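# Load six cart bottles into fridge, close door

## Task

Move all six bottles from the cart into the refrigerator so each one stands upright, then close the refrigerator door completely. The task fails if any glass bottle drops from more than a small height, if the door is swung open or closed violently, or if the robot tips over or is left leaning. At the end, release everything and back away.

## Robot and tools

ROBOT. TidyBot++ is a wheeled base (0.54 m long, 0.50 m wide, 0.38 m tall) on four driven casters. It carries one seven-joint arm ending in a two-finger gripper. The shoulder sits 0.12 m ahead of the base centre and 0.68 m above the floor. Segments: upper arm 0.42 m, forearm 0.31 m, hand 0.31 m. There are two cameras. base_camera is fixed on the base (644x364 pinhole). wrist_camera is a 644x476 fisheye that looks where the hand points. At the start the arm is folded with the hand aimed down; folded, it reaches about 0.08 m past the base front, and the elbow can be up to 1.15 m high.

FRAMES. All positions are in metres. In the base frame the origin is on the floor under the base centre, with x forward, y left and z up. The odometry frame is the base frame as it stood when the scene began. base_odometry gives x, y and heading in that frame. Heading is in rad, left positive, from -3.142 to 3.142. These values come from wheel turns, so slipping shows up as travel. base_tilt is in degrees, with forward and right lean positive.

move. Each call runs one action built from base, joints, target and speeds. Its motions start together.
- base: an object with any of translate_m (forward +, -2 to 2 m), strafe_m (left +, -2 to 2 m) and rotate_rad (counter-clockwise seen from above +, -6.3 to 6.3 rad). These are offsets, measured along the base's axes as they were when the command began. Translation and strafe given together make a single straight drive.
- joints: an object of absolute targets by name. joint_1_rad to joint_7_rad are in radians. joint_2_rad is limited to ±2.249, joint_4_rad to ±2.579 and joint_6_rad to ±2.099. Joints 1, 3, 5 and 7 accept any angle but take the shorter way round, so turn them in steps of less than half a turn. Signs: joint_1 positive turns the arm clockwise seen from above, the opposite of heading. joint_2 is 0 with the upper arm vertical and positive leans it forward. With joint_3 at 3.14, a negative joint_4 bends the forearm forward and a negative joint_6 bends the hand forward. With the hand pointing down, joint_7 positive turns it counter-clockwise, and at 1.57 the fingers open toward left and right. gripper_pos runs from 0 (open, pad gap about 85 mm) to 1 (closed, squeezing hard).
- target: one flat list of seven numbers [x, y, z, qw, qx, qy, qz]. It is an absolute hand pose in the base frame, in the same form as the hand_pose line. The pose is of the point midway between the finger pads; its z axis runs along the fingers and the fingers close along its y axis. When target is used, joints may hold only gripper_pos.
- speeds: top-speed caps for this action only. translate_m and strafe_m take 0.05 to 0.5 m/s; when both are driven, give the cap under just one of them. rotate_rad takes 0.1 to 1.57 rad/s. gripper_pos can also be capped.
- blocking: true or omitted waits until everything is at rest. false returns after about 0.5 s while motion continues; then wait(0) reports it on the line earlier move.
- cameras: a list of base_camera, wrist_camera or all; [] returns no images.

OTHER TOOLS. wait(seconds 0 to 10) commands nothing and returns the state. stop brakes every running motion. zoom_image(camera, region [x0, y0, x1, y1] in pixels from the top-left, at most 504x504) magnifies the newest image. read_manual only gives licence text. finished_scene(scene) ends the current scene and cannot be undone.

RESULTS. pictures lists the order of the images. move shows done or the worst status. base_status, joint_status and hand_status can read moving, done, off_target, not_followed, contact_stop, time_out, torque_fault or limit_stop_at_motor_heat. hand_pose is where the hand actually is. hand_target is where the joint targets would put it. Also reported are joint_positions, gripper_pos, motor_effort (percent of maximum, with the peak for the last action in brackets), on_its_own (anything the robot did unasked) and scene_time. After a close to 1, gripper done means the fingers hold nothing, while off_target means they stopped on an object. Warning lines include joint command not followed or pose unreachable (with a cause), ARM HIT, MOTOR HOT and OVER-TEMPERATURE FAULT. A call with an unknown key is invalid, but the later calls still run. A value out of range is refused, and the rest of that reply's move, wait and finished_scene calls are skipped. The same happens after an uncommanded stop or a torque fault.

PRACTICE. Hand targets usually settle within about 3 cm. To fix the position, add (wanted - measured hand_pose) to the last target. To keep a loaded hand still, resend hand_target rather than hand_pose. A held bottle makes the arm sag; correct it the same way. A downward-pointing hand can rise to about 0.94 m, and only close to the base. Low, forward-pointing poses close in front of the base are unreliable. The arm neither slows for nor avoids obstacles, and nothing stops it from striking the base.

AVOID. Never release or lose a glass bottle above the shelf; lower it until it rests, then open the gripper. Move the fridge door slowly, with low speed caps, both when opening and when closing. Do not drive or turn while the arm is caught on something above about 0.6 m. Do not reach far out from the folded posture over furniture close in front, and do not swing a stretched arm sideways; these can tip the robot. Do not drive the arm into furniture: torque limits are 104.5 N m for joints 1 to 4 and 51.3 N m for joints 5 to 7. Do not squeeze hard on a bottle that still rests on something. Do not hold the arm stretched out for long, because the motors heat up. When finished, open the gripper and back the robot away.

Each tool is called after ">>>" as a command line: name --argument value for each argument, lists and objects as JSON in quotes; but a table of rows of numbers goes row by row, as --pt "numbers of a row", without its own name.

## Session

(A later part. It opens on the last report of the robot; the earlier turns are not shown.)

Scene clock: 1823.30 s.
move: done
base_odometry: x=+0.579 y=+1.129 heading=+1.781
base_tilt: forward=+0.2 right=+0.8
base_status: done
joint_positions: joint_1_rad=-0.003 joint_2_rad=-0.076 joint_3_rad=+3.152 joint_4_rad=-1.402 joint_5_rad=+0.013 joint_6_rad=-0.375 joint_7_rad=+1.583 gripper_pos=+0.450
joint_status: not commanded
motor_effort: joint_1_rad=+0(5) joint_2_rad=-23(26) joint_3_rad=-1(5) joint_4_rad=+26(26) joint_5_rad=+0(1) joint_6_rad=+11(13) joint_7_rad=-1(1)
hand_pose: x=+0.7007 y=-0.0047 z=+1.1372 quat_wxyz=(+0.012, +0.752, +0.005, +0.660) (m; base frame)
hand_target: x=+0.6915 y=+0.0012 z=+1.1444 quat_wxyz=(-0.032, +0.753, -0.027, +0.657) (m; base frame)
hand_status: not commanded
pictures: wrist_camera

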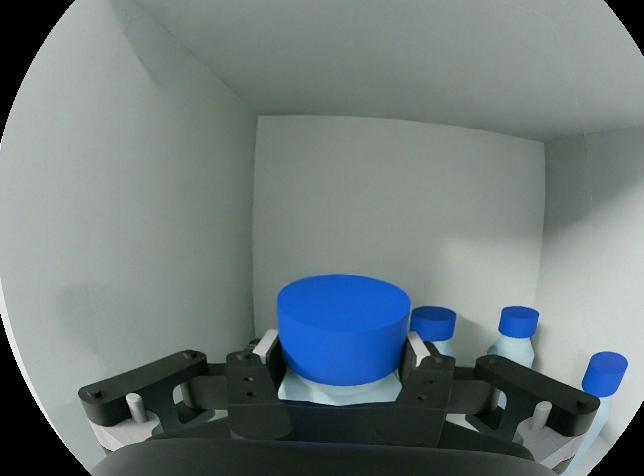

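>>> move --base '{"translate_m": 0.02}' --joints '{"joint_2_rad": -0.105, "joint_4_rad": -1.52, "joint_6_rad": -0.40}' --speeds '{"translate_m": 0.1}' --cameras '["wrist_camera"]'

>>> move --joints '{"joint_2_rad": -0.109, "joint_4_rad": -1.54, "joint_6_rad": -0.39}' --cameras '[]'

>>> move --joints '{"joint_2_rad": -0.111, "joint_4_rad": -1.555, "joint_6_rad": -0.375}' --cameras '["wrist_camera"]'

Scene clock: 1840.30 s.
move: done
base_odometry: x=+0.574 y=+1.149 heading=+1.781
base_tilt: forward=+0.2 right=+0.9
base_status: done
joint_positions: joint_1_rad=-0.003 joint_2_rad=-0.085 joint_3_rad=+3.152 joint_4_rad=-1.530 joint_5_rad=+0.013 joint_6_rad=-0.377 joint_7_rad=+1.583 gripper_pos=+0.450
joint_status: all done
motor_effort: joint_1_rad=+0(1) joint_2_rad=-23(25) joint_3_rad=+0(2) joint_4_rad=+26(28) joint_5_rad=+0(1) joint_6_rad=+12(14) joint_7_rad=+0(1)
hand_pose: x=+0.6966 y=-0.0047 z=+1.0630 quat_wxyz=(+0.011, +0.790, +0.005, +0.613) (m; base frame)
hand_target: x=+0.6877 y=+0.0011 z=+1.0740 quat_wxyz=(-0.031, +0.787, -0.030, +0.615) (m; base frame)
hand_status: not commanded
pictures: wrist_camera

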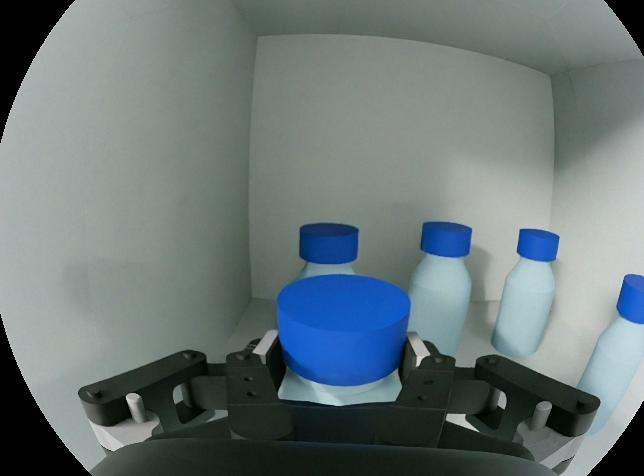

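Scene clock: 1840.90 s.
move: done
base_odometry: x=+0.574 y=+1.149 heading=+1.781
base_tilt: forward=+0.2 right=+0.9
base_status: not commanded
joint_positions: joint_1_rad=-0.003 joint_2_rad=-0.086 joint_3_rad=+3.152 joint_4_rad=-1.545 joint_5_rad=+0.013 joint_6_rad=-0.377 joint_7_rad=+1.583 gripper_pos=+0.450
joint_status: all done
motor_effort: joint_1_rad=+0(0) joint_2_rad=-22(24) joint_3_rad=+0(1) joint_4_rad=+26(27) joint_5_rad=+0(1) joint_6_rad=+11(12) joint_7_rad=+0(1)
hand_pose: x=+0.6956 y=-0.0046 z=+1.0550 quat_wxyz=(+0.011, +0.794, +0.005, +0.608) (m; base frame)
hand_target: x=+0.6863 y=+0.0009 z=+1.0671 quat_wxyz=(-0.030, +0.789, -0.030, +0.613) (m; base frame)
hand_status: not commanded
pictures: none
No camera images: "cameras" was empty.

Scene clock: 1841.43 s.
move: done
base_odometry: x=+0.574 y=+1.149 heading=+1.781
base_tilt: forward=+0.3 right=+0.9
base_status: not commanded
joint_positions: joint_1_rad=-0.003 joint_2_rad=-0.088 joint_3_rad=+3.152 joint_4_rad=-1.554 joint_5_rad=+0.013 joint_6_rad=-0.377 joint_7_rad=+1.583 gripper_pos=+0.450
joint_status: all done
motor_effort: joint_1_rad=+0(0) joint_2_rad=-21(23) joint_3_rad=+0(1) joint_4_rad=+25(26) joint_5_rad=+0(1) joint_6_rad=+10(12) joint_7_rad=+0(1)
hand_pose: x=+0.6945 y=-0.0046 z=+1.0502 quat_wxyz=(+0.011, +0.796, +0.005, +0.605) (m; base frame)
hand_target: x=+0.6862 y=+0.0007 z=+1.0635 quat_wxyz=(-0.030, +0.788, -0.030, +0.614) (m; base frame)
hand_status: not commanded
pictures: wrist_camera

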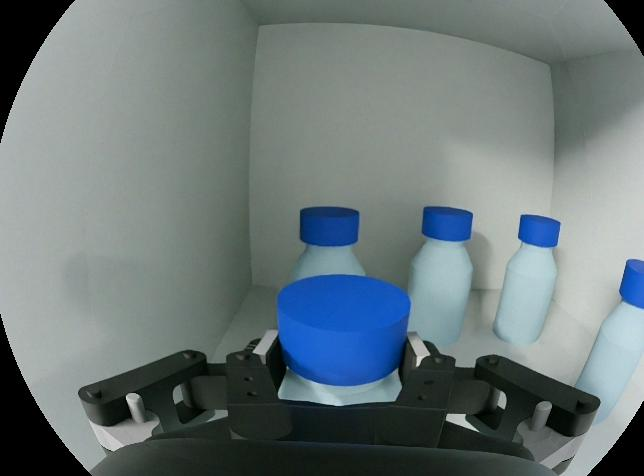

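>>> move --joints '{"joint_2_rad": -0.113, "joint_4_rad": -1.57, "joint_6_rad": -0.36}' --cameras '[]'

>>> move --joints '{"joint_2_rad": -0.115, "joint_4_rad": -1.585, "joint_6_rad": -0.35}' --cameras '["wrist_camera"]'

Scene clock: 1847.07 s.
move: done
base_odometry: x=+0.574 y=+1.149 heading=+1.781
base_tilt: forward=+0.2 right=+0.9
base_status: not commanded
joint_positions: joint_1_rad=-0.003 joint_2_rad=-0.094 joint_3_rad=+3.152 joint_4_rad=-1.560 joint_5_rad=+0.013 joint_6_rad=-0.376 joint_7_rad=+1.583 gripper_pos=+0.450
joint_status: all done
motor_effort: joint_1_rad=+0(0) joint_2_rad=-21(22) joint_3_rad=+0(2) joint_4_rad=+24(25) joint_5_rad=+0(1) joint_6_rad=+10(11) joint_7_rad=+0(1)
hand_pose: x=+0.6922 y=-0.0046 z=+1.0501 quat_wxyz=(+0.011, +0.796, +0.005, +0.605) (m; base frame)
hand_target: x=+0.6860 y=+0.0004 z=+1.0600 quat_wxyz=(-0.030, +0.788, -0.031, +0.614) (m; base frame)
hand_status: not commanded
pictures: none
No camera images: "cameras" was empty.

Scene clock: 1847.60 s.
move: done
base_odometry: x=+0.574 y=+1.149 heading=+1.781
base_tilt: forward=+0.1 right=+0.8
base_status: not commanded
joint_positions: joint_1_rad=-0.003 joint_2_rad=-0.100 joint_3_rad=+3.152 joint_4_rad=-1.567 joint_5_rad=+0.013 joint_6_rad=-0.373 joint_7_rad=+1.583 gripper_pos=+0.450
joint_status: all done
motor_effort: joint_1_rad=+0(1) joint_2_rad=-20(20) joint_3_rad=+0(1) joint_4_rad=+22(24) joint_5_rad=+0(1) joint_6_rad=+8(10) joint_7_rad=+0(0)
hand_pose: x=+0.6900 y=-0.0046 z=+1.0504 quat_wxyz=(+0.011, +0.795, +0.005, +0.606) (m; base frame)
hand_target: x=+0.6853 y=+0.0002 z=+1.0549 quat_wxyz=(-0.030, +0.789, -0.031, +0.613) (m; base frame)
hand_status: not commanded
pictures: wrist_camera

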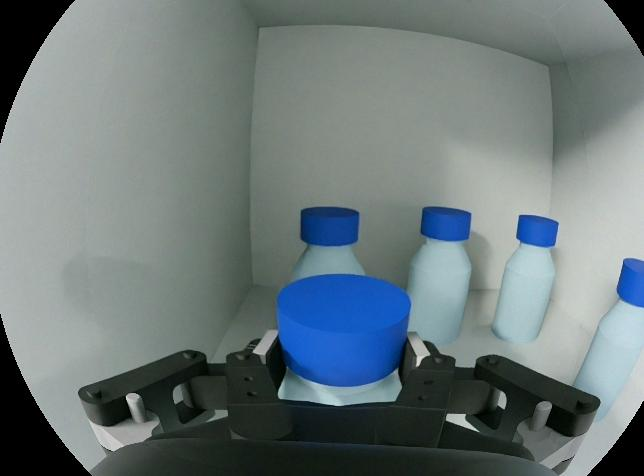

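>>> move --joints '{"gripper_pos": 0.1}' --cameras '["wrist_camera"]'

Scene clock: 1851.63 s.
move: done
base_odometry: x=+0.574 y=+1.149 heading=+1.781
base_tilt: forward=+0.1 right=+0.8
base_status: not commanded
joint_positions: joint_1_rad=-0.003 joint_2_rad=-0.107 joint_3_rad=+3.152 joint_4_rad=-1.567 joint_5_rad=+0.013 joint_6_rad=-0.373 joint_7_rad=+1.583 gripper_pos=+0.100
joint_status: all done
motor_effort: joint_1_rad=+0(0) joint_2_rad=-18(20) joint_3_rad=+0(1) joint_4_rad=+22(22) joint_5_rad=-1(1) joint_6_rad=+8(9) joint_7_rad=+0(1)
hand_pose: x=+0.6874 y=-0.0046 z=+1.0543 quat_wxyz=(+0.011, +0.793, +0.005, +0.609) (m; base frame)
hand_target: x=+0.6853 y=+0.0002 z=+1.0549 quat_wxyz=(-0.030, +0.789, -0.031, +0.613) (m; base frame)
hand_status: not commanded
pictures: wrist_camera

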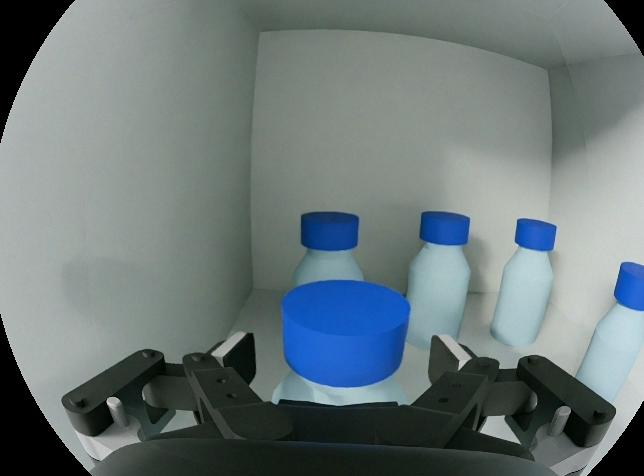

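>>> move --base '{"translate_m": -0.28}' --speeds '{"translate_m": 0.28}' --cameras '["wrist_camera"]'

Scene clock: 1856.97 s.
move: done
base_odometry: x=+0.633 y=+0.875 heading=+1.781
base_tilt: forward=+0.1 right=+0.9
base_status: done
joint_positions: joint_1_rad=-0.003 joint_2_rad=-0.119 joint_3_rad=+3.152 joint_4_rad=-1.568 joint_5_rad=+0.013 joint_6_rad=-0.373 joint_7_rad=+1.583 gripper_pos=+0.100
joint_status: not commanded
motor_effort: joint_1_rad=+0(3) joint_2_rad=-18(23) joint_3_rad=-1(5) joint_4_rad=+22(23) joint_5_rad=+0(1) joint_6_rad=+8(9) joint_7_rad=+0(1)
hand_pose: x=+0.6827 y=-0.0049 z=+1.0608 quat_wxyz=(+0.011, +0.790, +0.005, +0.613) (m; base frame)
hand_target: x=+0.6853 y=+0.0002 z=+1.0549 quat_wxyz=(-0.030, +0.789, -0.031, +0.613) (m; base frame)
hand_status: not commanded
pictures: wrist_camera

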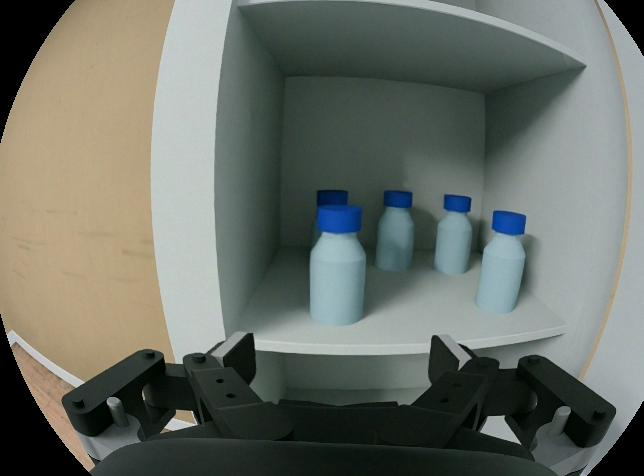

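>>> move --base '{"translate_m": -0.3}' --joints '{"joint_2_rad": -0.6, "joint_4_rad": -2.1, "joint_6_rad": -0.3}' --speeds '{"translate_m": 0.4}' --cameras '[]'

>>> move --base '{"translate_m": -0.594, "strafe_m": 0.225, "rotate_rad": -2.19}' --joints '{"joint_1_rad": 0.0}' --cameras '["base_camera", "wrist_camera"]'

Scene clock: 1871.30 s.
move: done
base_odometry: x=+0.695 y=+0.581 heading=+1.782
base_tilt: forward=+0.1 right=+0.9
base_status: done
joint_positions: joint_1_rad=-0.003 joint_2_rad=-0.598 joint_3_rad=+3.152 joint_4_rad=-2.081 joint_5_rad=+0.013 joint_6_rad=-0.349 joint_7_rad=+1.583 gripper_pos=+0.100
joint_status: all done
motor_effort: joint_1_rad=+0(1) joint_2_rad=-1(21) joint_3_rad=+1(2) joint_4_rad=+22(23) joint_5_rad=+0(1) joint_6_rad=+9(9) joint_7_rad=+0(1)
hand_pose: x=+0.4960 y=-0.0040 z=+0.9767 quat_wxyz=(+0.009, +0.793, +0.004, +0.609) (m; base frame)
hand_target: x=+0.4983 y=+0.0009 z=+0.9809 quat_wxyz=(-0.032, +0.782, -0.033, +0.621) (m; base frame)
hand_status: not commanded
pictures: none
No camera images: "cameras" was empty.

Scene clock: 1874.23 s.
move: done
base_odometry: x=+0.600 y=-0.047 heading=-0.408
base_tilt: forward=+0.2 right=+0.9
base_status: done
joint_positions: joint_1_rad=-0.003 joint_2_rad=-0.597 joint_3_rad=+3.152 joint_4_rad=-2.081 joint_5_rad=+0.013 joint_6_rad=-0.348 joint_7_rad=+1.583 gripper_pos=+0.100
joint_status: all done
motor_effort: joint_1_rad=+0(1) joint_2_rad=-1(4) joint_3_rad=-1(2) joint_4_rad=+22(22) joint_5_rad=-1(1) joint_6_rad=+8(9) joint_7_rad=+0(1)
hand_pose: x=+0.4964 y=-0.0040 z=+0.9767 quat_wxyz=(+0.009, +0.793, +0.004, +0.609) (m; base frame)
hand_target: x=+0.4983 y=+0.0009 z=+0.9809 quat_wxyz=(-0.032, +0.782, -0.033, +0.621) (m; base frame)
hand_status: not commanded
pictures: base_camera, wrist_camera

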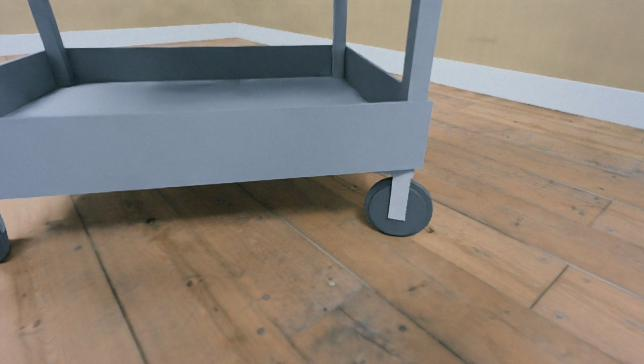

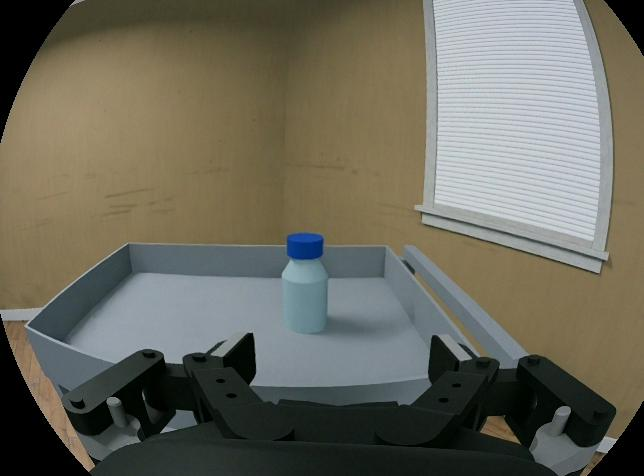

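>>> move --base '{"translate_m": 0.03, "strafe_m": 0.051}' --joints '{"joint_2_rad": 0.0, "joint_4_rad": -1.82, "joint_6_rad": 0.025}' --cameras '["wrist_camera"]'

Scene clock: 1889.60 s.
move: done
base_odometry: x=+0.647 y=-0.012 heading=-0.409
base_tilt: forward=+0.1 right=+0.8
base_status: done
joint_positions: joint_1_rad=-0.003 joint_2_rad=-0.013 joint_3_rad=+3.152 joint_4_rad=-1.825 joint_5_rad=+0.013 joint_6_rad=-0.028 joint_7_rad=+1.583 gripper_pos=+0.100
joint_status: all done
motor_effort: joint_1_rad=+0(1) joint_2_rad=-21(23) joint_3_rad=+0(2) joint_4_rad=+21(22) joint_5_rad=+0(1) joint_6_rad=+8(9) joint_7_rad=+0(1)
hand_pose: x=+0.7191 y=-0.0033 z=+0.9444 quat_wxyz=(+0.010, +0.796, +0.007, +0.606) (m; base frame)
hand_target: x=+0.7273 y=-0.0067 z=+0.9558 quat_wxyz=(-0.022, +0.781, -0.038, +0.623) (m; base frame)
hand_status: not commanded
pictures: wrist_camera

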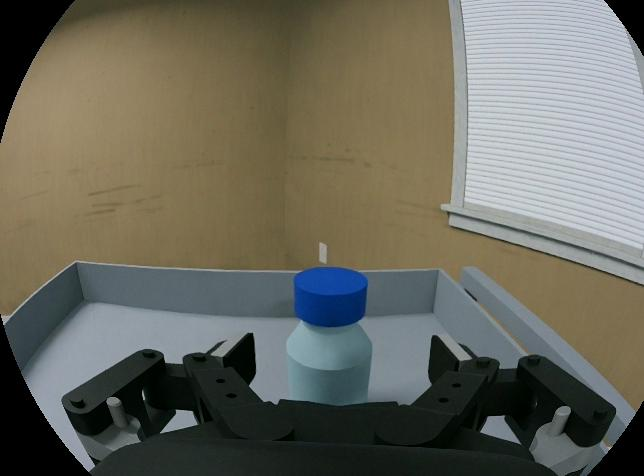

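>>> move --base '{"translate_m": 0.097, "strafe_m": 0.008}' --joints '{"joint_2_rad": 0.048, "joint_4_rad": -1.913, "joint_6_rad": 0.15}' --speeds '{"translate_m": 0.15}' --cameras '["wrist_camera"]'

Scene clock: 1902.23 s.
move: done
base_odometry: x=+0.740 y=-0.043 heading=-0.409
base_tilt: forward=+0.2 right=+0.9
base_status: done
joint_positions: joint_1_rad=-0.003 joint_2_rad=+0.039 joint_3_rad=+3.152 joint_4_rad=-1.899 joint_5_rad=+0.013 joint_6_rad=+0.102 joint_7_rad=+1.583 gripper_pos=+0.100
joint_status: all done
motor_effort: joint_1_rad=+0(1) joint_2_rad=-22(25) joint_3_rad=+0(1) joint_4_rad=+21(23) joint_5_rad=+0(1) joint_6_rad=+8(9) joint_7_rad=+0(1)
hand_pose: x=+0.7293 y=-0.0027 z=+0.9080 quat_wxyz=(+0.010, +0.794, +0.008, +0.607) (m; base frame)
hand_target: x=+0.7323 y=-0.0089 z=+0.9084 quat_wxyz=(-0.018, +0.786, -0.041, +0.617) (m; base frame)
hand_status: not commanded
pictures: wrist_camera

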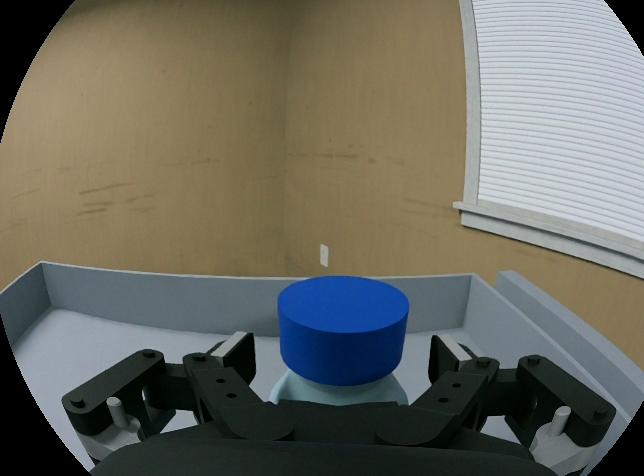

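>>> move --joints '{"gripper_pos": 0.5}' --cameras '[]'

>>> move --joints '{"gripper_pos": 0.63}' --cameras '["wrist_camera"]'

Scene clock: 1906.90 s.
move: off_target
base_odometry: x=+0.740 y=-0.043 heading=-0.409
base_tilt: forward=+0.1 right=+0.9
base_status: not commanded
joint_positions: joint_1_rad=-0.003 joint_2_rad=+0.039 joint_3_rad=+3.152 joint_4_rad=-1.899 joint_5_rad=+0.013 joint_6_rad=+0.104 joint_7_rad=+1.583 gripper_pos=+0.453
joint_status: gripper_pos off_target (ended at +0.453, target +0.500)
motor_effort: joint_1_rad=+0(1) joint_2_rad=-22(23) joint_3_rad=-1(1) joint_4_rad=+21(22) joint_5_rad=+0(1) joint_6_rad=+9(9) joint_7_rad=+0(1)
hand_pose: x=+0.7294 y=-0.0027 z=+0.9085 quat_wxyz=(+0.010, +0.794, +0.008, +0.608) (m; base frame)
hand_target: x=+0.7323 y=-0.0089 z=+0.9084 quat_wxyz=(-0.018, +0.786, -0.041, +0.617) (m; base frame)
hand_status: not commanded
pictures: none
No camera images: "cameras" was empty.

Scene clock: 1907.47 s.
move: off_target
base_odometry: x=+0.740 y=-0.043 heading=-0.409
base_tilt: forward=+0.2 right=+0.9
base_status: not commanded
joint_positions: joint_1_rad=-0.003 joint_2_rad=+0.039 joint_3_rad=+3.152 joint_4_rad=-1.899 joint_5_rad=+0.013 joint_6_rad=+0.104 joint_7_rad=+1.583 gripper_pos=+0.453
joint_status: gripper_pos off_target (ended at +0.453, target +0.630)
motor_effort: joint_1_rad=+0(1) joint_2_rad=-22(22) joint_3_rad=+0(1) joint_4_rad=+21(21) joint_5_rad=+0(1) joint_6_rad=+9(9) joint_7_rad=+0(1)
hand_pose: x=+0.7294 y=-0.0027 z=+0.9085 quat_wxyz=(+0.010, +0.794, +0.008, +0.608) (m; base frame)
hand_target: x=+0.7323 y=-0.0089 z=+0.9084 quat_wxyz=(-0.018, +0.786, -0.041, +0.617) (m; base frame)
hand_status: not commanded
pictures: wrist_camera

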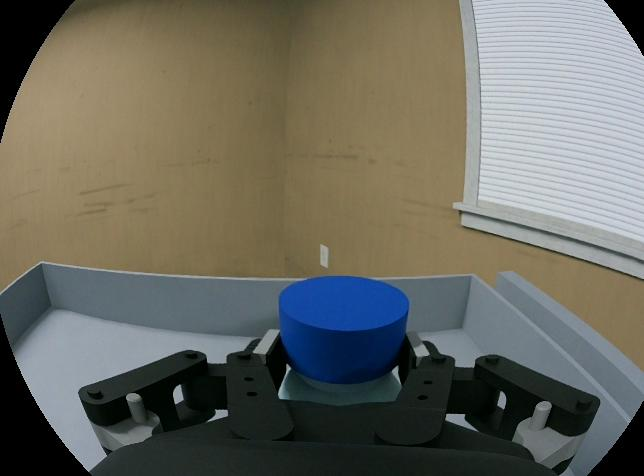

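Lift, then back off.

>>> move --joints '{"joint_2_rad": -0.04, "joint_4_rad": -1.62, "joint_6_rad": -0.25}' --cameras '["wrist_camera"]'

>>> move --base '{"translate_m": -0.28}' --joints '{"joint_2_rad": -0.092, "joint_4_rad": -1.388, "joint_6_rad": -0.41}' --speeds '{"translate_m": 0.3}' --cameras '["wrist_camera"]'

Scene clock: 1914.50 s.
move: done
base_odometry: x=+0.740 y=-0.043 heading=-0.409
base_tilt: forward=+0.2 right=+0.9
base_status: not commanded
joint_positions: joint_1_rad=-0.003 joint_2_rad=-0.023 joint_3_rad=+3.152 joint_4_rad=-1.637 joint_5_rad=+0.013 joint_6_rad=-0.209 joint_7_rad=+1.583 gripper_pos=+0.453
joint_status: all done
motor_effort: joint_1_rad=+0(0) joint_2_rad=-25(29) joint_3_rad=-1(1) joint_4_rad=+26(27) joint_5_rad=+0(1) joint_6_rad=+12(13) joint_7_rad=-1(1)
hand_pose: x=+0.7250 y=-0.0041 z=+1.0109 quat_wxyz=(+0.011, +0.791, +0.006, +0.612) (m; base frame)
hand_target: x=+0.7176 y=-0.0016 z=+1.0197 quat_wxyz=(-0.028, +0.792, -0.033, +0.609) (m; base frame)
hand_status: not commanded
pictures: wrist_camera

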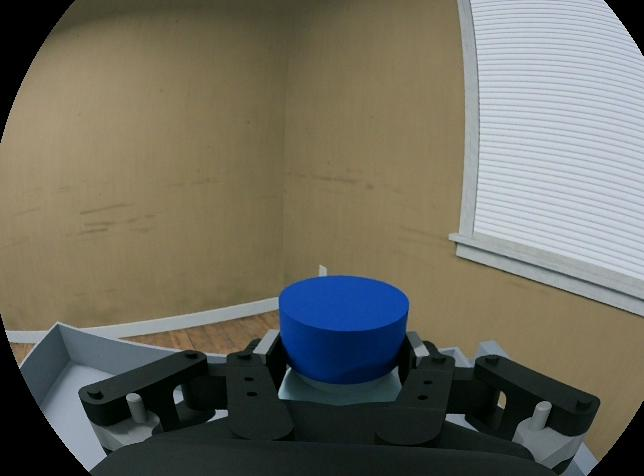

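Scene clock: 1916.40 s.
move: done
base_odometry: x=+0.483 y=+0.068 heading=-0.409
base_tilt: forward=+0.1 right=+0.9
base_status: done
joint_positions: joint_1_rad=-0.003 joint_2_rad=-0.080 joint_3_rad=+3.152 joint_4_rad=-1.407 joint_5_rad=+0.013 joint_6_rad=-0.373 joint_7_rad=+1.583 gripper_pos=+0.453
joint_status: all done
motor_effort: joint_1_rad=+0(2) joint_2_rad=-22(31) joint_3_rad=+0(2) joint_4_rad=+26(28) joint_5_rad=+0(1) joint_6_rad=+12(13) joint_7_rad=+0(1)
hand_pose: x=+0.6994 y=-0.0050 z=+1.1371 quat_wxyz=(+0.012, +0.751, +0.004, +0.660) (m; base frame)
hand_target: x=+0.6915 y=+0.0012 z=+1.1444 quat_wxyz=(-0.032, +0.753, -0.027, +0.657) (m; base frame)
hand_status: not commanded
pictures: wrist_camera

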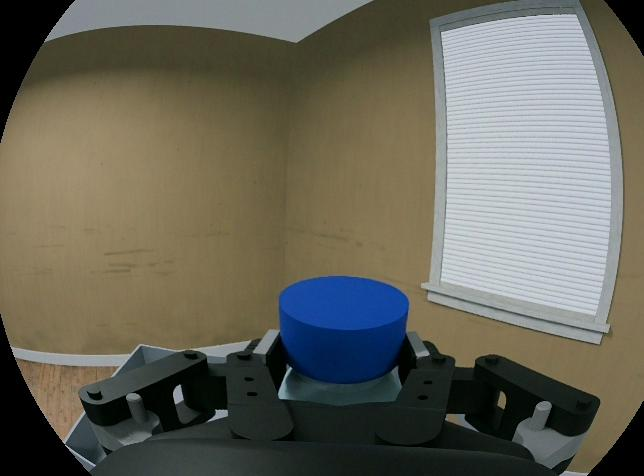

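>>> move --base '{"translate_m": -0.129, "strafe_m": 0.415, "rotate_rad": 2.185}' --speeds '{"strafe_m": 0.17, "rotate_rad": 1.0}' --cameras '["wrist_camera"]'

Scene clock: 1933.27 s.
move: done
base_odometry: x=+0.530 y=+0.500 heading=+1.777
base_tilt: forward=+0.2 right=+0.8
base_status: done
joint_positions: joint_1_rad=+0.000 joint_2_rad=-0.076 joint_3_rad=+3.157 joint_4_rad=-1.407 joint_5_rad=+0.013 joint_6_rad=-0.374 joint_7_rad=+1.583 gripper_pos=+0.453
joint_status: not commanded
motor_effort: joint_1_rad=+0(4) joint_2_rad=-23(26) joint_3_rad=+0(6) joint_4_rad=+26(26) joint_5_rad=+0(1) joint_6_rad=+12(13) joint_7_rad=+0(1)
hand_pose: x=+0.7010 y=-0.0102 z=+1.1345 quat_wxyz=(+0.015, +0.753, +0.001, +0.658) (m; base frame)
hand_target: x=+0.6915 y=+0.0012 z=+1.1444 quat_wxyz=(-0.032, +0.753, -0.027, +0.657) (m; base frame)
hand_status: not commanded
pictures: wrist_camera

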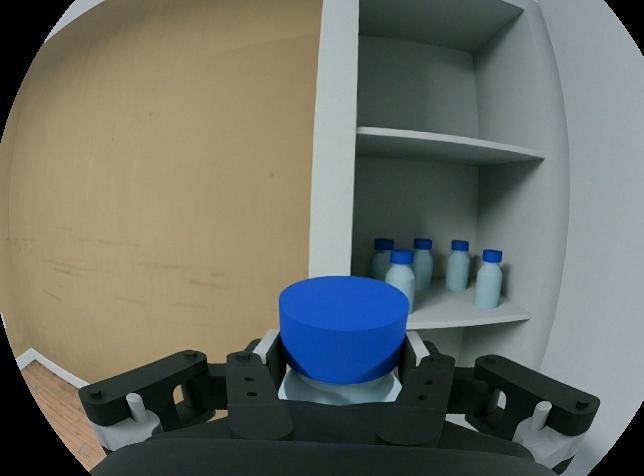

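>>> zoom_image --camera "wrist_camera" --region '[340, 100, 580, 340]'

Scaled by 2.100.

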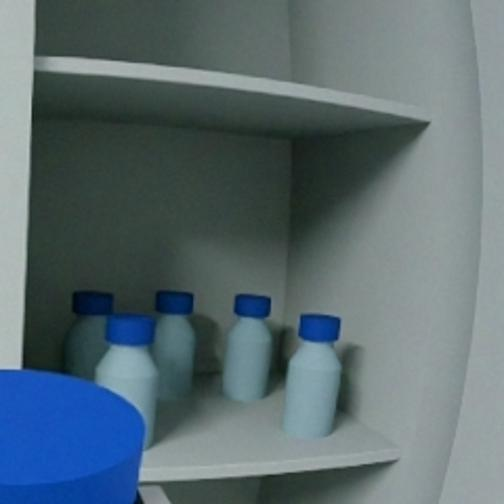

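>>> move --base '{"translate_m": 0.352, "strafe_m": -0.178, "rotate_rad": 0.015}' --joints '{"joint_1_rad": 0.17}' --speeds '{"translate_m": 0.25}' --cameras '["wrist_camera"]'

Scene clock: 1976.77 s.
move: done
base_odometry: x=+0.632 y=+0.882 heading=+1.792
base_tilt: forward=+0.2 right=+0.9
base_status: done
joint_positions: joint_1_rad=+0.164 joint_2_rad=-0.075 joint_3_rad=+3.155 joint_4_rad=-1.406 joint_5_rad=+0.013 joint_6_rad=-0.376 joint_7_rad=+1.583 gripper_pos=+0.453
joint_status: all done
motor_effort: joint_1_rad=+0(3) joint_2_rad=-23(26) joint_3_rad=+0(3) joint_4_rad=+26(26) joint_5_rad=-1(1) joint_6_rad=+12(13) joint_7_rad=-1(1)
hand_pose: x=+0.6923 y=-0.1033 z=+1.1334 quat_wxyz=(+0.068, +0.751, -0.059, +0.654) (m; base frame)
hand_target: x=+0.6835 y=-0.0957 z=+1.1444 quat_wxyz=(+0.024, +0.747, -0.091, +0.658) (m; base frame)
hand_status: not commanded
pictures: wrist_camera

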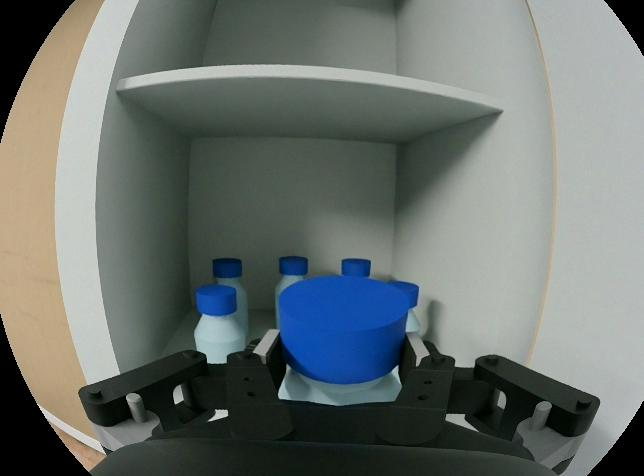

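>>> zoom_image --camera "wrist_camera" --region '[90, 50, 330, 170]'

>>> zoom_image --camera "wrist_camera" --region '[330, 60, 570, 180]'

>>> zoom_image --camera "wrist_camera" --region '[170, 240, 450, 380]'

Scaled by 2.100.

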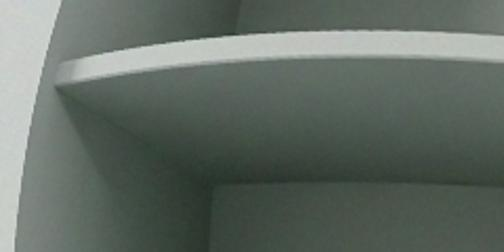

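Scaled by 2.100.

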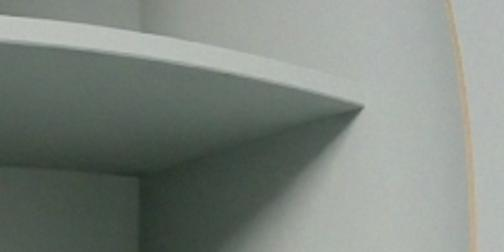

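Scaled by 1.800.

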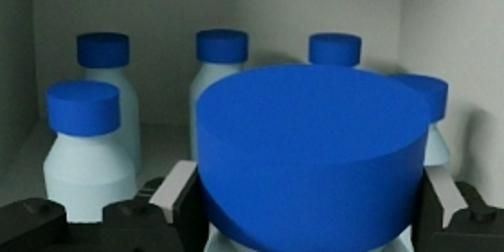

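>>> move --base '{"translate_m": 0.262, "strafe_m": -0.0085}' --speeds '{"translate_m": 0.22}' --cameras '["wrist_camera"]'

Scene clock: 2013.73 s.
move: done
base_odometry: x=+0.583 y=+1.139 heading=+1.792
base_tilt: forward=+0.1 right=+0.9
base_status: done
joint_positions: joint_1_rad=+0.164 joint_2_rad=-0.074 joint_3_rad=+3.155 joint_4_rad=-1.406 joint_5_rad=+0.013 joint_6_rad=-0.377 joint_7_rad=+1.583 gripper_pos=+0.453
joint_status: not commanded
motor_effort: joint_1_rad=+0(1) joint_2_rad=-23(26) joint_3_rad=-1(2) joint_4_rad=+26(27) joint_5_rad=-1(1) joint_6_rad=+12(13) joint_7_rad=+0(1)
hand_pose: x=+0.6924 y=-0.1033 z=+1.1330 quat_wxyz=(+0.068, +0.752, -0.059, +0.653) (m; base frame)
hand_target: x=+0.6835 y=-0.0957 z=+1.1444 quat_wxyz=(+0.024, +0.747, -0.091, +0.658) (m; base frame)
hand_status: not commanded
pictures: wrist_camera

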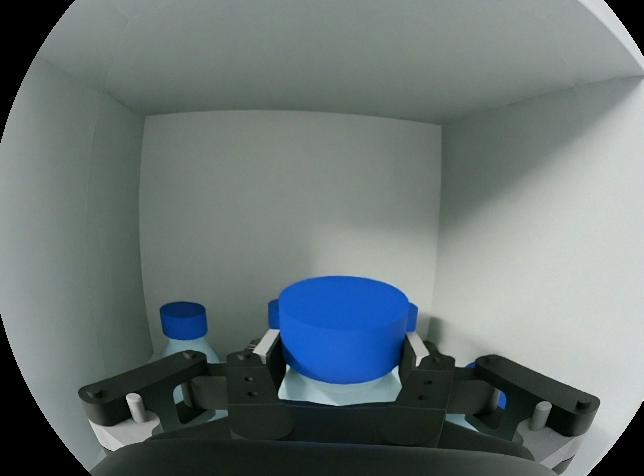

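>>> move --base '{"translate_m": 0.021}' --joints '{"joint_2_rad": -0.105, "joint_4_rad": -1.52, "joint_6_rad": -0.40}' --speeds '{"translate_m": 0.1}' --cameras '["wrist_camera"]'

Scene clock: 2020.87 s.
move: done
base_odometry: x=+0.578 y=+1.160 heading=+1.792
base_tilt: forward=+0.2 right=+0.9
base_status: done
joint_positions: joint_1_rad=+0.164 joint_2_rad=-0.084 joint_3_rad=+3.155 joint_4_rad=-1.532 joint_5_rad=+0.013 joint_6_rad=-0.379 joint_7_rad=+1.583 gripper_pos=+0.453
joint_status: all done
motor_effort: joint_1_rad=+0(1) joint_2_rad=-23(26) joint_3_rad=-1(2) joint_4_rad=+26(28) joint_5_rad=+0(1) joint_6_rad=+12(13) joint_7_rad=+0(1)
hand_pose: x=+0.6880 y=-0.1025 z=+1.0602 quat_wxyz=(+0.063, +0.790, -0.062, +0.607) (m; base frame)
hand_target: x=+0.6797 y=-0.0951 z=+1.0740 quat_wxyz=(+0.022, +0.782, -0.096, +0.616) (m; base frame)
hand_status: not commanded
pictures: wrist_camera

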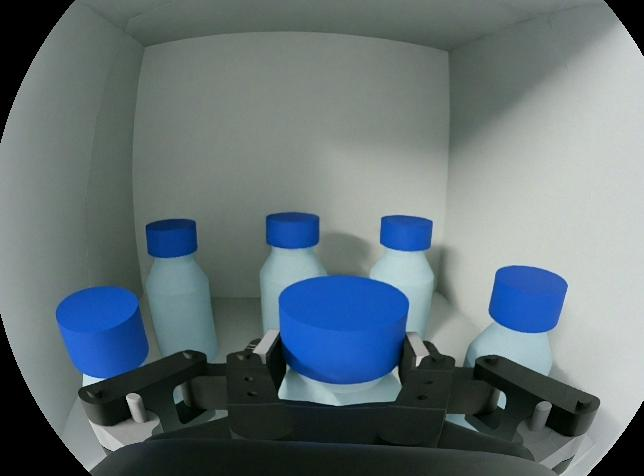

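>>> move --joints '{"joint_2_rad": -0.109, "joint_4_rad": -1.54, "joint_6_rad": -0.39}' --cameras '[]'

>>> move --joints '{"joint_2_rad": -0.111, "joint_4_rad": -1.555, "joint_6_rad": -0.375}' --cameras '["wrist_camera"]'

>>> move --joints '{"joint_2_rad": -0.113, "joint_4_rad": -1.57, "joint_6_rad": -0.36}' --cameras '[]'

>>> move --joints '{"joint_2_rad": -0.115, "joint_4_rad": -1.585, "joint_6_rad": -0.35}' --cameras '["wrist_camera"]'

Scene clock: 2034.87 s.
move: done
base_odometry: x=+0.578 y=+1.160 heading=+1.792
base_tilt: forward=+0.1 right=+0.8
base_status: not commanded
joint_positions: joint_1_rad=+0.164 joint_2_rad=-0.085 joint_3_rad=+3.155 joint_4_rad=-1.546 joint_5_rad=+0.013 joint_6_rad=-0.379 joint_7_rad=+1.583 gripper_pos=+0.453
joint_status: all done
motor_effort: joint_1_rad=+0(0) joint_2_rad=-23(24) joint_3_rad=-1(1) joint_4_rad=+26(27) joint_5_rad=-1(1) joint_6_rad=+12(13) joint_7_rad=+0(0)
hand_pose: x=+0.6868 y=-0.1023 z=+1.0523 quat_wxyz=(+0.062, +0.793, -0.063, +0.602) (m; base frame)
hand_target: x=+0.6783 y=-0.0951 z=+1.0671 quat_wxyz=(+0.022, +0.784, -0.097, +0.613) (m; base frame)
hand_status: not commanded
pictures: none
No camera images: "cameras" was empty.

Scene clock: 2035.40 s.
move: done
base_odometry: x=+0.578 y=+1.160 heading=+1.792
base_tilt: forward=+0.2 right=+0.8
base_status: not commanded
joint_positions: joint_1_rad=+0.164 joint_2_rad=-0.090 joint_3_rad=+3.155 joint_4_rad=-1.552 joint_5_rad=+0.013 joint_6_rad=-0.379 joint_7_rad=+1.583 gripper_pos=+0.453
joint_status: all done
motor_effort: joint_1_rad=+0(0) joint_2_rad=-22(23) joint_3_rad=+0(1) joint_4_rad=+25(26) joint_5_rad=+0(1) joint_6_rad=+11(12) joint_7_rad=+0(1)
hand_pose: x=+0.6849 y=-0.1020 z=+1.0517 quat_wxyz=(+0.062, +0.794, -0.063, +0.602) (m; base frame)
hand_target: x=+0.6781 y=-0.0953 z=+1.0635 quat_wxyz=(+0.022, +0.783, -0.097, +0.614) (m; base frame)
hand_status: not commanded
pictures: wrist_camera

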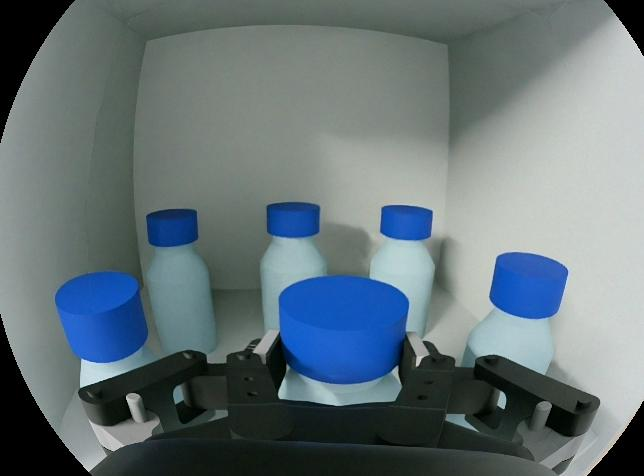

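Scene clock: 2035.93 s.
move: done
base_odometry: x=+0.578 y=+1.160 heading=+1.792
base_tilt: forward=+0.2 right=+0.9
base_status: not commanded
joint_positions: joint_1_rad=+0.164 joint_2_rad=-0.095 joint_3_rad=+3.155 joint_4_rad=-1.559 joint_5_rad=+0.013 joint_6_rad=-0.378 joint_7_rad=+1.583 gripper_pos=+0.453
joint_status: all done
motor_effort: joint_1_rad=+0(0) joint_2_rad=-20(22) joint_3_rad=+0(1) joint_4_rad=+24(25) joint_5_rad=+0(1) joint_6_rad=+10(11) joint_7_rad=+0(1)
hand_pose: x=+0.6825 y=-0.1016 z=+1.0513 quat_wxyz=(+0.062, +0.793, -0.063, +0.602) (m; base frame)
hand_target: x=+0.6779 y=-0.0955 z=+1.0600 quat_wxyz=(+0.022, +0.782, -0.097, +0.615) (m; base frame)
hand_status: not commanded
pictures: none
No camera images: "cameras" was empty.

Scene clock: 2036.47 s.
move: done
base_odometry: x=+0.578 y=+1.160 heading=+1.792
base_tilt: forward=+0.3 right=+0.9
base_status: not commanded
joint_positions: joint_1_rad=+0.164 joint_2_rad=-0.100 joint_3_rad=+3.155 joint_4_rad=-1.565 joint_5_rad=+0.013 joint_6_rad=-0.373 joint_7_rad=+1.583 gripper_pos=+0.453
joint_status: all done
motor_effort: joint_1_rad=+0(0) joint_2_rad=-19(21) joint_3_rad=+0(1) joint_4_rad=+22(23) joint_5_rad=+0(1) joint_6_rad=+8(10) joint_7_rad=+0(0)
hand_pose: x=+0.6808 y=-0.1012 z=+1.0514 quat_wxyz=(+0.062, +0.793, -0.063, +0.603) (m; base frame)
hand_target: x=+0.6772 y=-0.0956 z=+1.0549 quat_wxyz=(+0.022, +0.783, -0.098, +0.614) (m; base frame)
hand_status: not commanded
pictures: wrist_camera

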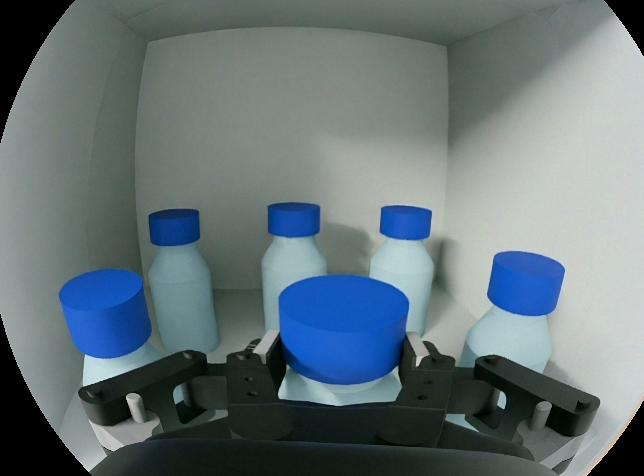

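>>> move --joints '{"gripper_pos": 0.1}' --cameras '["wrist_camera"]'

Scene clock: 2042.83 s.
move: done
base_odometry: x=+0.578 y=+1.160 heading=+1.792
base_tilt: forward=+0.2 right=+0.9
base_status: not commanded
joint_positions: joint_1_rad=+0.164 joint_2_rad=-0.106 joint_3_rad=+3.155 joint_4_rad=-1.565 joint_5_rad=+0.013 joint_6_rad=-0.373 joint_7_rad=+1.583 gripper_pos=+0.100
joint_status: all done
motor_effort: joint_1_rad=+0(1) joint_2_rad=-18(20) joint_3_rad=+0(1) joint_4_rad=+21(22) joint_5_rad=+0(1) joint_6_rad=+8(9) joint_7_rad=-1(1)
hand_pose: x=+0.6787 y=-0.1009 z=+1.0546 quat_wxyz=(+0.063, +0.791, -0.062, +0.605) (m; base frame)
hand_target: x=+0.6772 y=-0.0956 z=+1.0549 quat_wxyz=(+0.022, +0.783, -0.098, +0.614) (m; base frame)
hand_status: not commanded
pictures: wrist_camera

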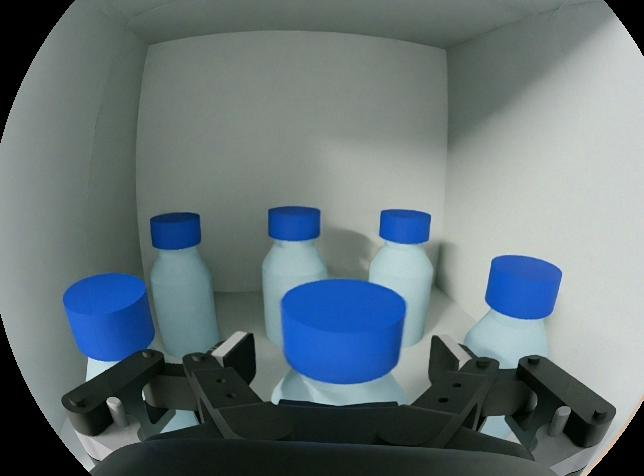

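>>> move --base '{"translate_m": -0.2754, "strafe_m": 0.0507}' --speeds '{"translate_m": 0.28}' --cameras '["wrist_camera"]'

Scene clock: 2048.93 s.
move: done
base_odometry: x=+0.589 y=+0.880 heading=+1.792
base_tilt: forward=+0.2 right=+0.8
base_status: done
joint_positions: joint_1_rad=+0.164 joint_2_rad=-0.119 joint_3_rad=+3.155 joint_4_rad=-1.567 joint_5_rad=+0.013 joint_6_rad=-0.373 joint_7_rad=+1.583 gripper_pos=+0.100
joint_status: not commanded
motor_effort: joint_1_rad=+0(1) joint_2_rad=-17(23) joint_3_rad=+0(2) joint_4_rad=+22(22) joint_5_rad=-1(1) joint_6_rad=+8(9) joint_7_rad=+0(1)
hand_pose: x=+0.6737 y=-0.1002 z=+1.0610 quat_wxyz=(+0.063, +0.787, -0.062, +0.610) (m; base frame)
hand_target: x=+0.6772 y=-0.0956 z=+1.0549 quat_wxyz=(+0.022, +0.783, -0.098, +0.614) (m; base frame)
hand_status: not commanded
pictures: wrist_camera

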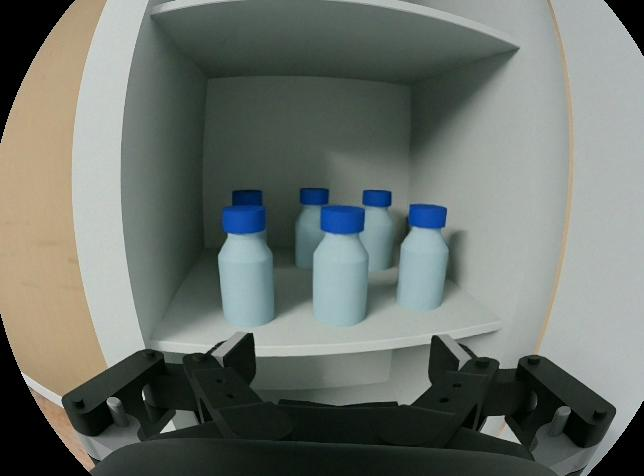

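>>> move --base '{"translate_m": -0.53}' --joints '{"joint_1_rad": -0.873, "joint_2_rad": -0.6, "joint_4_rad": -2.1, "joint_6_rad": -0.3, "gripper_pos": 1.0}' --speeds '{"translate_m": 0.4}' --cameras '["base_camera", "wrist_camera"]'

Scene clock: 2092.53 s.
move: done
base_odometry: x=+0.705 y=+0.363 heading=+1.792
base_tilt: forward=+0.2 right=+0.9
base_status: done
joint_positions: joint_1_rad=-0.856 joint_2_rad=-0.592 joint_3_rad=+3.155 joint_4_rad=-2.079 joint_5_rad=+0.013 joint_6_rad=-0.350 joint_7_rad=+1.583 gripper_pos=+0.999
joint_status: all done
motor_effort: joint_1_rad=+0(2) joint_2_rad=-2(21) joint_3_rad=+0(2) joint_4_rad=+22(23) joint_5_rad=-1(1) joint_6_rad=+8(9) joint_7_rad=+0(1)
hand_pose: x=+0.3722 y=+0.2820 z=+0.9750 quat_wxyz=(-0.243, +0.723, +0.332, +0.556) (m; base frame)
hand_target: x=+0.3620 y=+0.2912 z=+0.9809 quat_wxyz=(-0.292, +0.723, +0.301, +0.549) (m; base frame)
hand_status: not commanded
pictures: base_camera, wrist_camera

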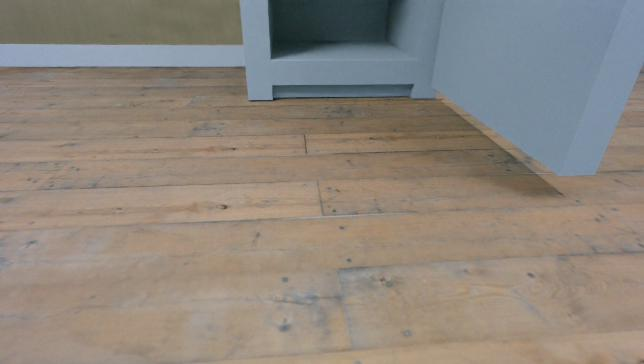

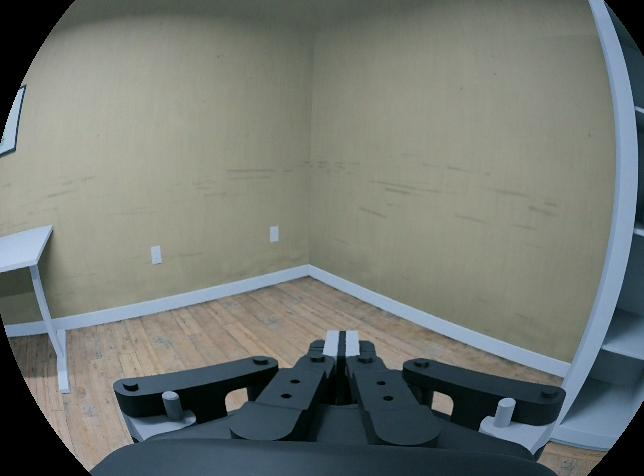

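>>> zoom_image --camera "base_camera" --region '[380, 40, 640, 220]'

>>> zoom_image --camera "base_camera" --region '[220, 40, 480, 160]'

Scaled by 1.938.

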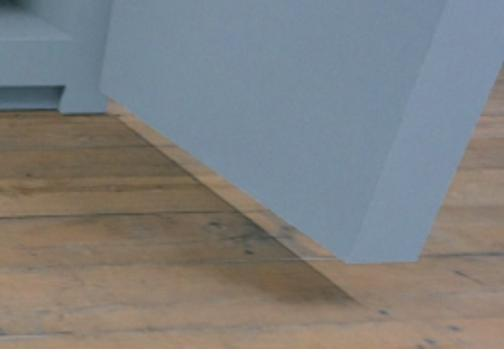

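Scaled by 1.938.

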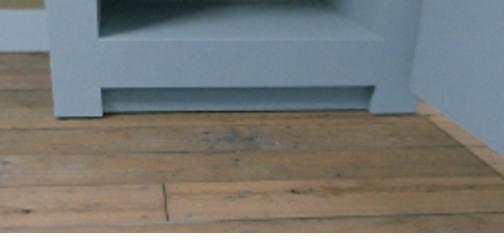

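>>> move --base '{"translate_m": 0.06, "strafe_m": -0.62}' --cameras '["base_camera"]'

Scene clock: 2235.33 s.
move: done
base_odometry: x=+1.297 y=+0.557 heading=+1.791
base_tilt: forward=+0.1 right=+0.8
base_status: done
joint_positions: joint_1_rad=-0.857 joint_2_rad=-0.593 joint_3_rad=+3.155 joint_4_rad=-2.081 joint_5_rad=+0.013 joint_6_rad=-0.347 joint_7_rad=+1.583 gripper_pos=+0.999
joint_status: not commanded
motor_effort: joint_1_rad=+0(0) joint_2_rad=-1(4) joint_3_rad=-1(2) joint_4_rad=+22(22) joint_5_rad=+0(1) joint_6_rad=+9(9) joint_7_rad=+0(1)
hand_pose: x=+0.3718 y=+0.2819 z=+0.9758 quat_wxyz=(-0.244, +0.722, +0.331, +0.557) (m; base frame)
hand_target: x=+0.3620 y=+0.2912 z=+0.9809 quat_wxyz=(-0.292, +0.723, +0.301, +0.549) (m; base frame)
hand_status: not commanded
pictures: base_camera

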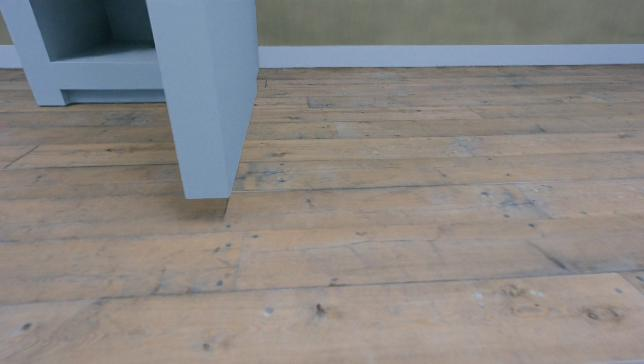

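>>> move --base '{"strafe_m": -0.46}' --joints '{"joint_1_rad": -0.873, "joint_2_rad": -0.235, "joint_4_rad": -1.91, "joint_6_rad": -0.05}' --cameras '["base_camera", "wrist_camera"]'

Scene clock: 2264.27 s.
move: done
base_odometry: x=+1.746 y=+0.658 heading=+1.792
base_tilt: forward=+0.2 right=+0.9
base_status: done
joint_positions: joint_1_rad=-0.858 joint_2_rad=-0.250 joint_3_rad=+3.155 joint_4_rad=-1.914 joint_5_rad=+0.013 joint_6_rad=-0.100 joint_7_rad=+1.583 gripper_pos=+0.999
joint_status: all done
motor_effort: joint_1_rad=+0(2) joint_2_rad=-13(15) joint_3_rad=+0(2) joint_4_rad=+22(23) joint_5_rad=+0(1) joint_6_rad=+8(9) joint_7_rad=+0(1)
hand_pose: x=+0.4605 y=+0.3848 z=+1.0004 quat_wxyz=(-0.254, +0.701, +0.324, +0.583) (m; base frame)
hand_target: x=+0.4585 y=+0.3971 z=+1.0106 quat_wxyz=(-0.298, +0.703, +0.287, +0.578) (m; base frame)
hand_status: not commanded
pictures: base_camera, wrist_camera

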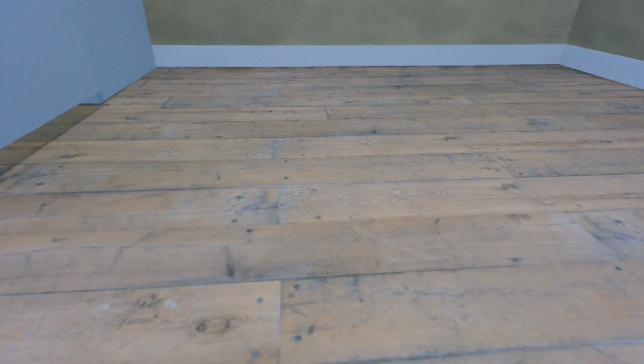

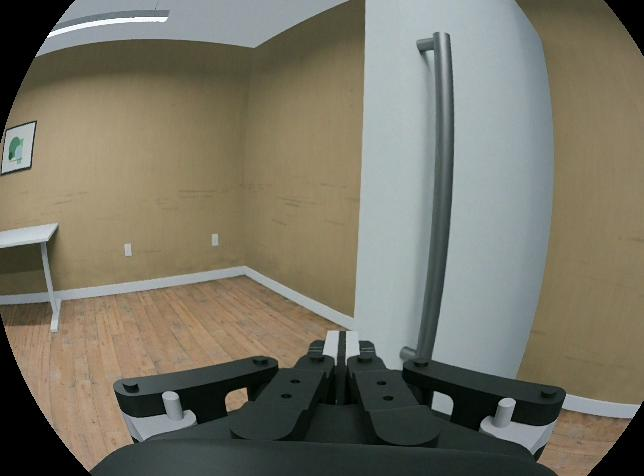

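>>> zoom_image --camera "wrist_camera" --region '[340, 0, 580, 400]'

Scaled by 1.260.

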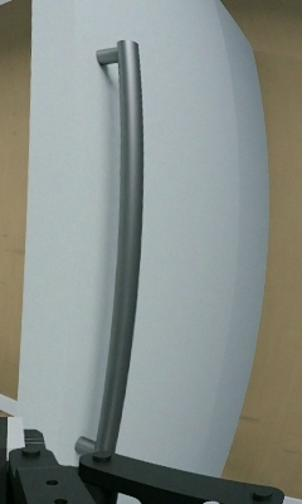

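>>> move --base '{"translate_m": 0.47}' --speeds '{"translate_m": 0.35}' --cameras '["base_camera", "wrist_camera"]'

Scene clock: 2301.67 s.
move: done
base_odometry: x=+1.643 y=+1.117 heading=+1.792
base_tilt: forward=+0.2 right=+0.8
base_status: done
joint_positions: joint_1_rad=-0.860 joint_2_rad=-0.246 joint_3_rad=+3.155 joint_4_rad=-1.913 joint_5_rad=+0.013 joint_6_rad=-0.098 joint_7_rad=+1.583 gripper_pos=+0.999
joint_status: not commanded
motor_effort: joint_1_rad=+0(1) joint_2_rad=-13(15) joint_3_rad=+0(2) joint_4_rad=+22(23) joint_5_rad=+0(1) joint_6_rad=+9(9) joint_7_rad=+0(1)
hand_pose: x=+0.4607 y=+0.3866 z=+0.9998 quat_wxyz=(-0.254, +0.701, +0.325, +0.582) (m; base frame)
hand_target: x=+0.4585 y=+0.3971 z=+1.0106 quat_wxyz=(-0.298, +0.703, +0.287, +0.578) (m; base frame)
hand_status: not commanded
pictures: base_camera, wrist_camera

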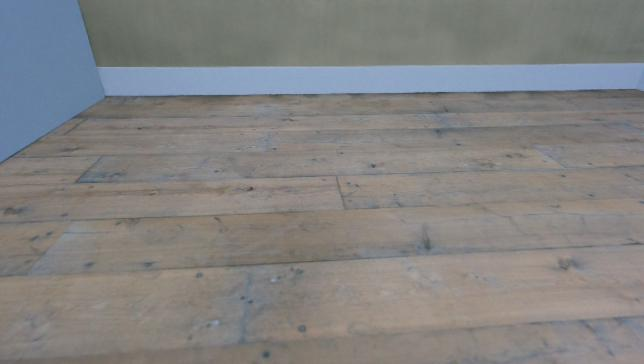

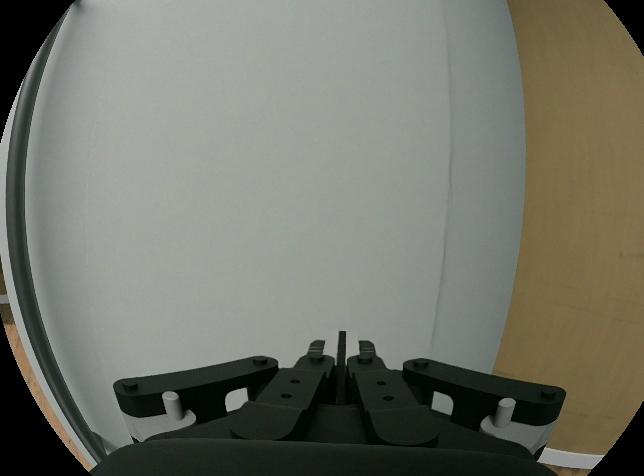

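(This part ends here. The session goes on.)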